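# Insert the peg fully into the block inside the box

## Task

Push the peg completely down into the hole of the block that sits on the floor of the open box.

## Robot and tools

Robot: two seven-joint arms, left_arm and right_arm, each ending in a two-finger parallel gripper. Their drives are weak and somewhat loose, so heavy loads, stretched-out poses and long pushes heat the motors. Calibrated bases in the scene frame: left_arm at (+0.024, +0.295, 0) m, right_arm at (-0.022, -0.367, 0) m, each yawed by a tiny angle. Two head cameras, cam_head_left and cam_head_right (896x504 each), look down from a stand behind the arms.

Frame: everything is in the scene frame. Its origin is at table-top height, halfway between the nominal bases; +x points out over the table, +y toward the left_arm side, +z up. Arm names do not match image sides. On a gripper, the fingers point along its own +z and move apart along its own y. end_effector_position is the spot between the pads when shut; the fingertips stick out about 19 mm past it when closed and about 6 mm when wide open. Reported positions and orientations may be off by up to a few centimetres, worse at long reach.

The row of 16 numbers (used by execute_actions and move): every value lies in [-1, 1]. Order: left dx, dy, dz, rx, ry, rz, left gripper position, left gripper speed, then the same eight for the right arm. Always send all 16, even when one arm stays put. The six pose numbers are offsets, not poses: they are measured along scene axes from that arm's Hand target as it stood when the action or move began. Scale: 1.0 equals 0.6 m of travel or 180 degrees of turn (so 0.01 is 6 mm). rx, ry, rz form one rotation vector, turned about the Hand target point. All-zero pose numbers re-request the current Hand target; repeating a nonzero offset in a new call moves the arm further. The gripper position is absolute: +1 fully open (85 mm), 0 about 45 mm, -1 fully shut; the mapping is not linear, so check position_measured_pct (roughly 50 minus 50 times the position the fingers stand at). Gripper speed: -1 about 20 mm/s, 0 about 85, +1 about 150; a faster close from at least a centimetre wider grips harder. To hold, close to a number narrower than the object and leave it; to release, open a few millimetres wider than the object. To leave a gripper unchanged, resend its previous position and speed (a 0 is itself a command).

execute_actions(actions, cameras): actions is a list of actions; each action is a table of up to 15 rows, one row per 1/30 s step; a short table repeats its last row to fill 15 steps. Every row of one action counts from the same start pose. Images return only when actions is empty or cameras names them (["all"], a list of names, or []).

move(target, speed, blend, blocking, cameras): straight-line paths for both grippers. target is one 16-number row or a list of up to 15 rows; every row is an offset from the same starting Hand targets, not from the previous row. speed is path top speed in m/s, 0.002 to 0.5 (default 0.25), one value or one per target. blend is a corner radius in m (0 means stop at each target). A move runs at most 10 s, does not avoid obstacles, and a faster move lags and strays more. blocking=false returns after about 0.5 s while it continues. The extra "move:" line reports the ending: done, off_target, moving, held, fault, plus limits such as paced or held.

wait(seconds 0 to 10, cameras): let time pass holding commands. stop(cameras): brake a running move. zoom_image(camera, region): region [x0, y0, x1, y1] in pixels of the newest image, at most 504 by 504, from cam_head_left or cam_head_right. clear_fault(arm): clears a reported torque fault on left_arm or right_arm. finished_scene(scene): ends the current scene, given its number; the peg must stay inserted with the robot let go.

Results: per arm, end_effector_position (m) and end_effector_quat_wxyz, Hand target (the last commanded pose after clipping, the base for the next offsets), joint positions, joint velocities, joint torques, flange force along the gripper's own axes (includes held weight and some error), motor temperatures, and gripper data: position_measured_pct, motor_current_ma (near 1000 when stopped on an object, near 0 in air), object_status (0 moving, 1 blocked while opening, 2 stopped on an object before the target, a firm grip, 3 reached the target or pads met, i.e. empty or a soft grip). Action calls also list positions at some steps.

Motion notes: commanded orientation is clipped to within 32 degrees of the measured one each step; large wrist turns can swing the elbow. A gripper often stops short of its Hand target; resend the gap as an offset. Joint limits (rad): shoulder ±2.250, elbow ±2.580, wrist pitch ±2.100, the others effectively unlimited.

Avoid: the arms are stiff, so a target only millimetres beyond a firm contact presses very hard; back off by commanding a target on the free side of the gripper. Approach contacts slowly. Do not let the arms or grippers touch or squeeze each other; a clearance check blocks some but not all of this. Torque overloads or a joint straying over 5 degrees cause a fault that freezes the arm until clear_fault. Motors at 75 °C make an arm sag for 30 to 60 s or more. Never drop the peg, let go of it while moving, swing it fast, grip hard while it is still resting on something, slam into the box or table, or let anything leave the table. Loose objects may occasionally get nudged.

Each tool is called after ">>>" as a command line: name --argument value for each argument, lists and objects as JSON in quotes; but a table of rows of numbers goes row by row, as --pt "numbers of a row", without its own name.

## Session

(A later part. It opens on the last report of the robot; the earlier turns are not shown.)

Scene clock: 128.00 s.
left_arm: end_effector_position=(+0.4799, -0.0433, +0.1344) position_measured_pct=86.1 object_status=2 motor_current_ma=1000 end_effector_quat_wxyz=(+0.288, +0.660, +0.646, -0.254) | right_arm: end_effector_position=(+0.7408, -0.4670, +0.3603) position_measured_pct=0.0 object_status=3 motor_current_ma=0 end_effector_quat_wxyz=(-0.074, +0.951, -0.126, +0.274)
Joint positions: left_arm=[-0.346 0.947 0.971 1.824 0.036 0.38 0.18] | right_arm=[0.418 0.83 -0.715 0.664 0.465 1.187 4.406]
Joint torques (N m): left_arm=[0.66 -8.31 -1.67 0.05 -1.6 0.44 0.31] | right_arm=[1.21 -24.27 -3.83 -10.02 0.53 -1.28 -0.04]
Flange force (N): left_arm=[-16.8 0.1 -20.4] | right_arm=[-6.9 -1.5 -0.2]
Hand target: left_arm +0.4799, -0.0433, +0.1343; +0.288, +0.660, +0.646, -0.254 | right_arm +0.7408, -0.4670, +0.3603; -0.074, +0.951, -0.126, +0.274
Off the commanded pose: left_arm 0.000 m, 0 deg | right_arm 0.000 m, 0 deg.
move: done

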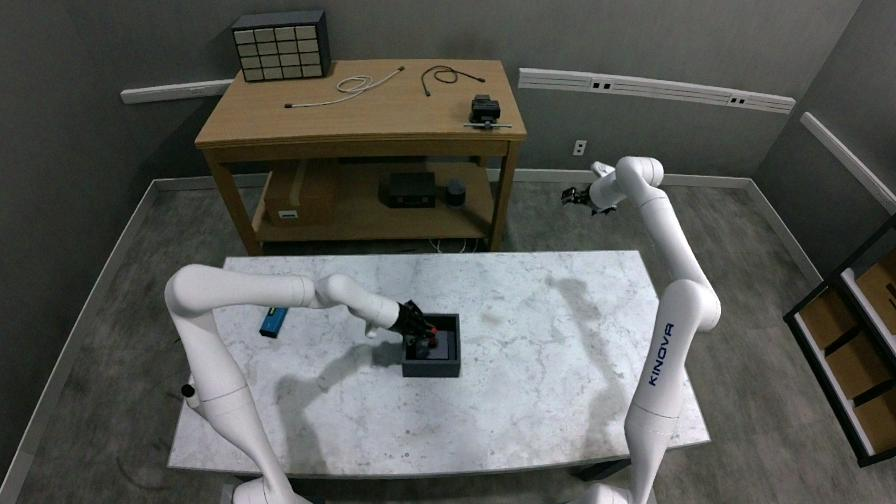

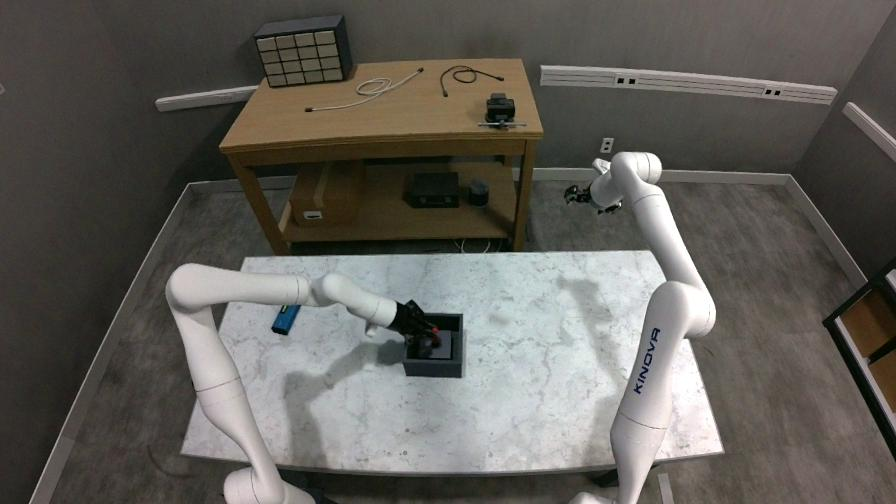

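>>> move --pt "0 0 0.01 0 0 0 -1 -0.7 0 0 0 0 0 0 1 1" --pt "-0.008 0.001 0.01 0 0 0 -1 -0.7 0 0 0 0 0 0 1 1" --speed 0.08 --cameras '["all"]'

>>> zoom_image --camera "cam_head_left" --region '[410, 315, 450, 365]'

>>> zoom_image --camera "cam_head_right" --region '[410, 315, 450, 365]'

Scene clock: 135.87 s.
left_arm: end_effector_position=(+0.4751, -0.0427, +0.1403) position_measured_pct=86.1 object_status=2 motor_current_ma=1000 end_effector_quat_wxyz=(+0.288, +0.660, +0.646, -0.254) | right_arm: end_effector_position=(+0.7408, -0.4670, +0.3603) position_measured_pct=0.0 object_status=3 motor_current_ma=0 end_effector_quat_wxyz=(-0.074, +0.951, -0.126, +0.274)
Joint positions: left_arm=[-0.354 0.931 0.981 1.837 0.042 0.381 0.185] | right_arm=[0.418 0.83 -0.715 0.664 0.465 1.187 4.406]
Joint torques (N m): left_arm=[0.38 -15.45 7.23 -1.3 0.21 1.4 0.42] | right_arm=[1.16 -24.23 -3.8 -10 0.52 -1.32 -0.03]
Flange force (N): left_arm=[-1.8 5.7 2.9] | right_arm=[-6.8 -1.5 -0.3]
Hand target: left_arm +0.4751, -0.0427, +0.1403; +0.288, +0.660, +0.646, -0.254 | right_arm +0.7408, -0.4670, +0.3603; -0.074, +0.951, -0.126, +0.274
Off the commanded pose: left_arm 0.000 m, 0 deg | right_arm 0.000 m, 0 deg.
move: done

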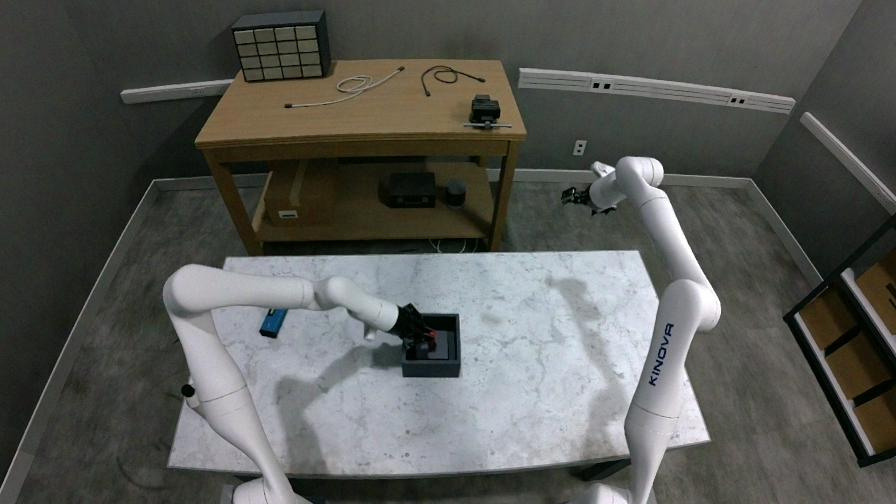

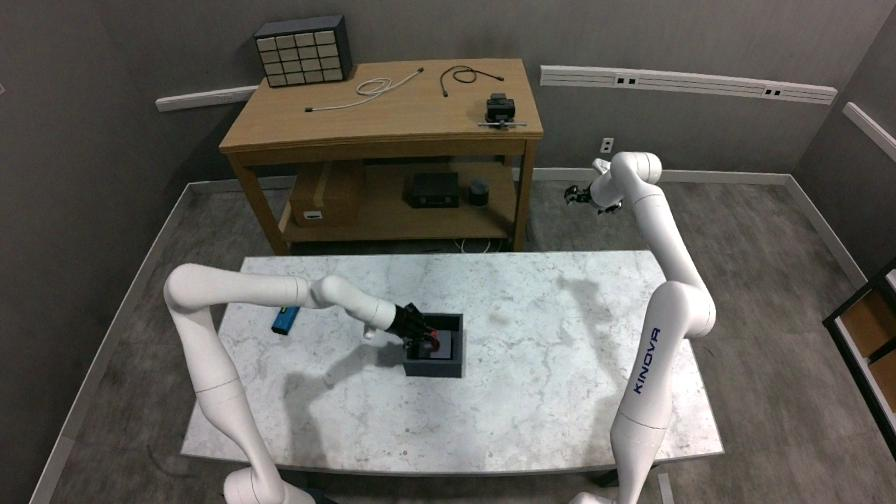

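Scaled by 10.080.

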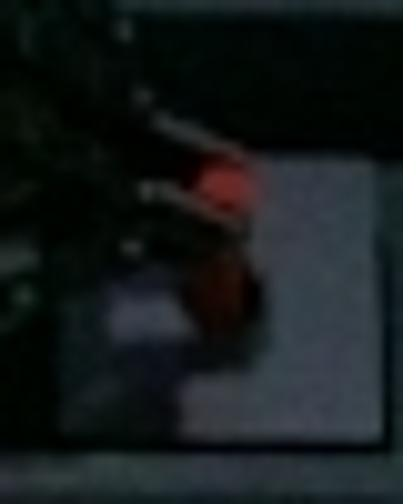

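Scaled by 10.080.

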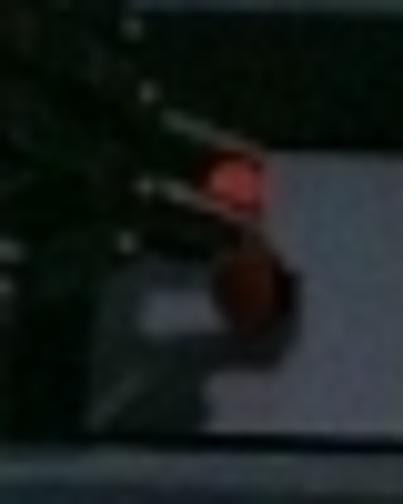

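>>> move --pt "0.009 -0.0035 0 0 0 0 -1 -0.7 0 0 0 0 0 0 1 1" --pt "0.009 -0.0035 -0.012 0 0 0 -1 -0.7 0 0 0 0 0 0 1 1" --speed 0.05 --cameras '["all"]'

>>> zoom_image --camera "cam_head_left" --region '[410, 315, 450, 365]'

>>> zoom_image --camera "cam_head_right" --region '[410, 315, 450, 365]'

Scene clock: 149.67 s.
left_arm: end_effector_position=(+0.4804, -0.0448, +0.1332) position_measured_pct=86.1 object_status=2 motor_current_ma=1000 end_effector_quat_wxyz=(+0.288, +0.660, +0.646, -0.254) | right_arm: end_effector_position=(+0.7408, -0.4670, +0.3603) position_measured_pct=0.0 object_status=3 motor_current_ma=0 end_effector_quat_wxyz=(-0.074, +0.951, -0.126, +0.274)
Joint positions: left_arm=[-0.341 0.95 0.969 1.821 0.035 0.378 0.18] | right_arm=[0.418 0.83 -0.715 0.664 0.465 1.187 4.406]
Joint torques (N m): left_arm=[-0.27 -17.32 8.52 -3.66 0.28 0.23 0.34] | right_arm=[1.19 -24.28 -3.84 -10.03 0.53 -1.31 -0.03]
Flange force (N): left_arm=[1.1 2.7 4.8] | right_arm=[-6.9 -1.5 -0.2]
Hand target: left_arm +0.4804, -0.0448, +0.1331; +0.288, +0.660, +0.646, -0.254 | right_arm +0.7408, -0.4670, +0.3603; -0.074, +0.951, -0.126, +0.274
Off the commanded pose: left_arm 0.000 m, 0 deg | right_arm 0.000 m, 0 deg.
move: done

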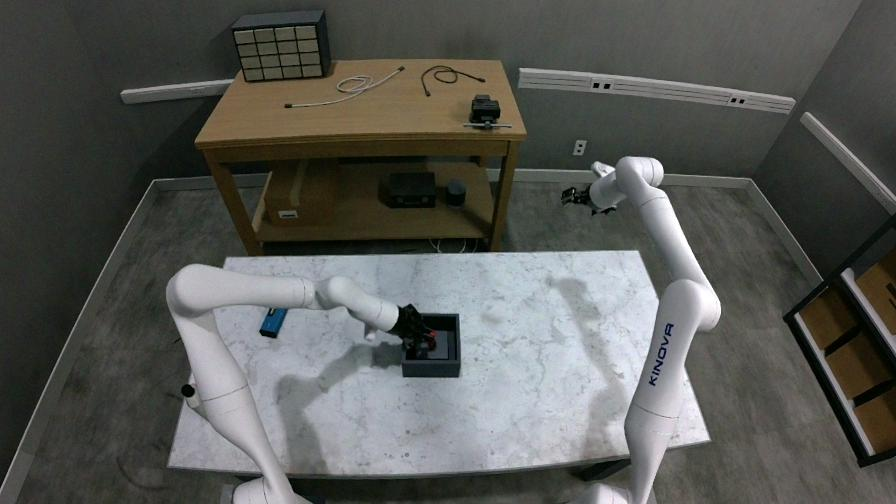

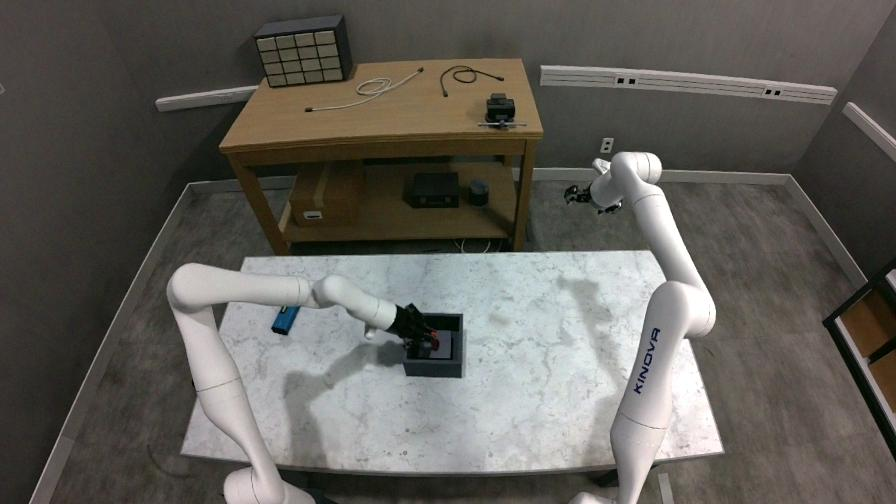

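Scaled by 10.080.

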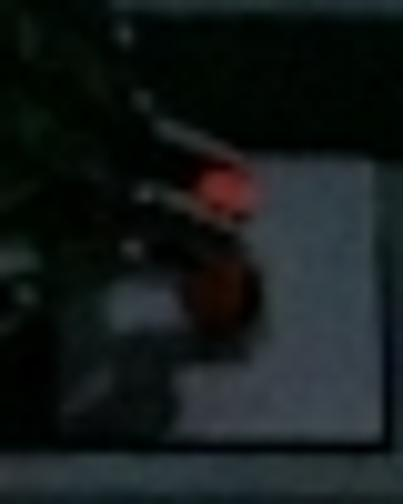

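Scaled by 10.080.

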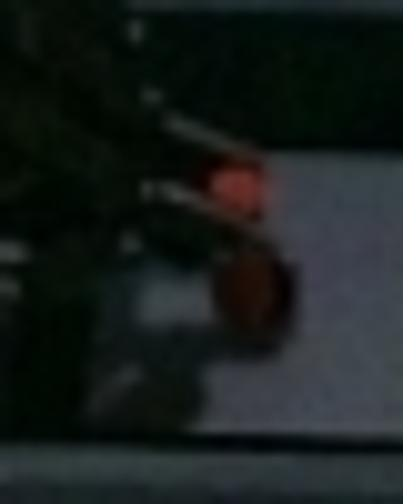

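>>> move --target '[0,0,-0.0125,0,0,0,-1,-0.7,0,0,0,0,0,0,1,1]' --speed 0.03

Scene clock: 153.53 s.
left_arm: end_effector_position=(+0.4804, -0.0448, +0.1256) position_measured_pct=86.1 object_status=2 motor_current_ma=1000 end_effector_quat_wxyz=(+0.288, +0.660, +0.646, -0.254) | right_arm: end_effector_position=(+0.7408, -0.4670, +0.3603) position_measured_pct=0.0 object_status=3 motor_current_ma=0 end_effector_quat_wxyz=(-0.074, +0.951, -0.126, +0.274)
Joint positions: left_arm=[-0.338 0.965 0.962 1.824 0.03 0.364 0.174] | right_arm=[0.418 0.83 -0.715 0.664 0.465 1.187 4.406]
Joint torques (N m): left_arm=[-0.2 -17.15 8.23 -3.13 0.23 0.4 0.32] | right_arm=[1.17 -24.28 -3.82 -10.01 0.55 -1.31 -0.04]
Flange force (N): left_arm=[0.5 2.9 4.3] | right_arm=[-6.8 -1.4 -0.2]
Hand target: left_arm +0.4804, -0.0448, +0.1256; +0.288, +0.660, +0.646, -0.254 | right_arm +0.7408, -0.4670, +0.3603; -0.074, +0.951, -0.126, +0.274
Off the commanded pose: left_arm 0.000 m, 0 deg | right_arm 0.000 m, 0 deg.
move: done

In the hole. Continue down.

>>> move --target '[0,0,-0.035,0,0,0,-1,-0.7,0,0,0,0,0,0,1,1]' --speed 0.05

Scene clock: 161.77 s.
left_arm: end_effector_position=(+0.4805, -0.0448, +0.1047) position_measured_pct=86.1 object_status=2 motor_current_ma=1000 end_effector_quat_wxyz=(+0.288, +0.660, +0.646, -0.253) | right_arm: end_effector_position=(+0.7408, -0.4670, +0.3603) position_measured_pct=0.0 object_status=3 motor_current_ma=0 end_effector_quat_wxyz=(-0.074, +0.951, -0.126, +0.274)
Joint positions: left_arm=[-0.328 1.007 0.943 1.832 0.015 0.325 0.155] | right_arm=[0.418 0.83 -0.715 0.664 0.465 1.187 4.406]
Joint torques (N m): left_arm=[0 -17.14 8.73 -2.62 0.22 0.64 0.33] | right_arm=[1.18 -24.29 -3.87 -10.05 0.53 -1.3 -0.05]
Flange force (N): left_arm=[0.7 2.2 4.3] | right_arm=[-7.0 -1.4 -0.2]
Hand target: left_arm +0.4805, -0.0448, +0.1046; +0.288, +0.660, +0.646, -0.254 | right_arm +0.7408, -0.4670, +0.3603; -0.074, +0.951, -0.126, +0.274
Off the commanded pose: left_arm 0.000 m, 0 deg | right_arm 0.000 m, 0 deg.
move: done

>>> move --pt "0 0 -0.01 0 0 0 -1 -0.7 0 0 0 0 0 0 1 1" --pt "0 0 -0.01 0 0 0 -0.45 -0.5 0 0 0 0 0 0 1 1" --pt "0 0.17 0.2 0 0 0 -0.45 -0.5 0 0 0 0 0 0 1 1" --speed '[0.05,0.1,0.15]' --cameras '["all"]'

>>> zoom_image --camera "cam_head_left" --region '[400, 300, 470, 370]'

>>> zoom_image --camera "cam_head_right" --region '[400, 300, 470, 370]'

Scene clock: 170.80 s.
left_arm: end_effector_position=(+0.4804, +0.0572, +0.2246) position_measured_pct=72.7 object_status=3 motor_current_ma=0 end_effector_quat_wxyz=(+0.288, +0.660, +0.646, -0.254) | right_arm: end_effector_position=(+0.7408, -0.4670, +0.3603) position_measured_pct=0.0 object_status=3 motor_current_ma=0 end_effector_quat_wxyz=(-0.074, +0.951, -0.126, +0.274)
Joint positions: left_arm=[-0.66 0.799 1.131 1.796 0.078 0.691 0.128] | right_arm=[0.418 0.83 -0.715 0.664 0.465 1.187 4.406]
Joint torques (N m): left_arm=[-0.5 -14.91 8.04 -6.12 0.92 -0.22 0.27] | right_arm=[1.17 -24.24 -3.8 -10.02 0.52 -1.3 0]
Flange force (N): left_arm=[1.7 2.0 4.0] | right_arm=[-7.1 -1.5 -0.2]
Hand target: left_arm +0.4804, +0.0572, +0.2246; +0.288, +0.660, +0.646, -0.254 | right_arm +0.7408, -0.4670, +0.3603; -0.074, +0.951, -0.126, +0.274
Off the commanded pose: left_arm 0.000 m, 0 deg | right_arm 0.000 m, 0 deg.
move: done

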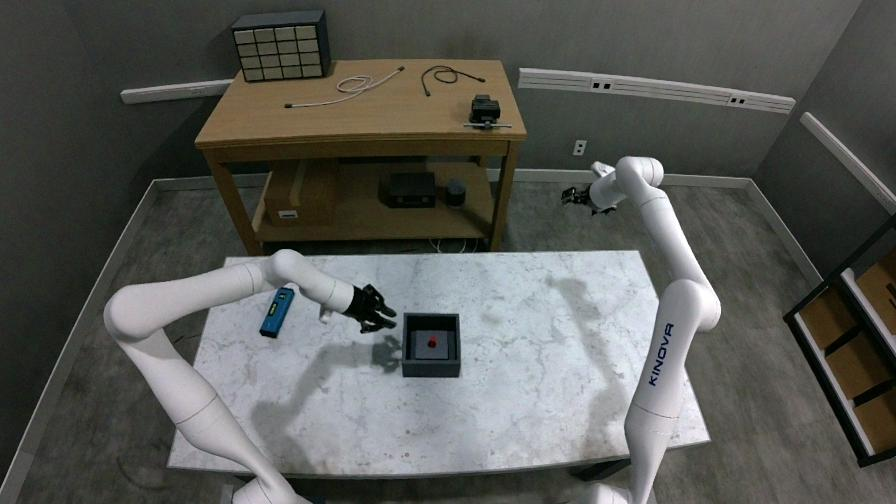

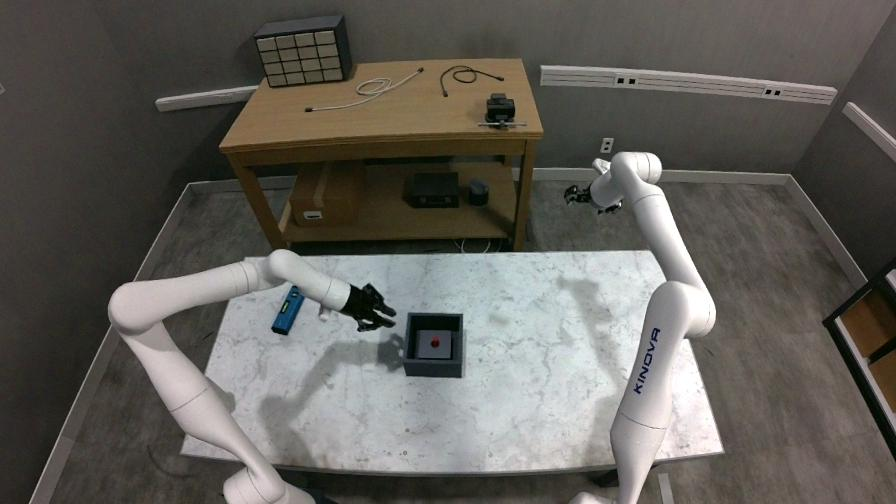

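Scaled by 7.200.

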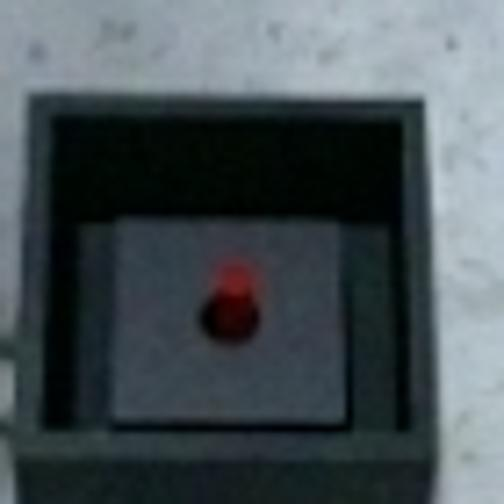

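Scaled by 7.200.

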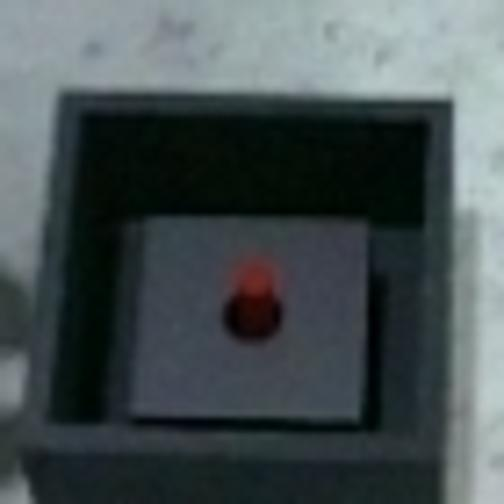

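Identical to the previous final state: the peg has dropped fully to the bottom.

>>> finished_scene --scene 3

The scene is finished: the task was done.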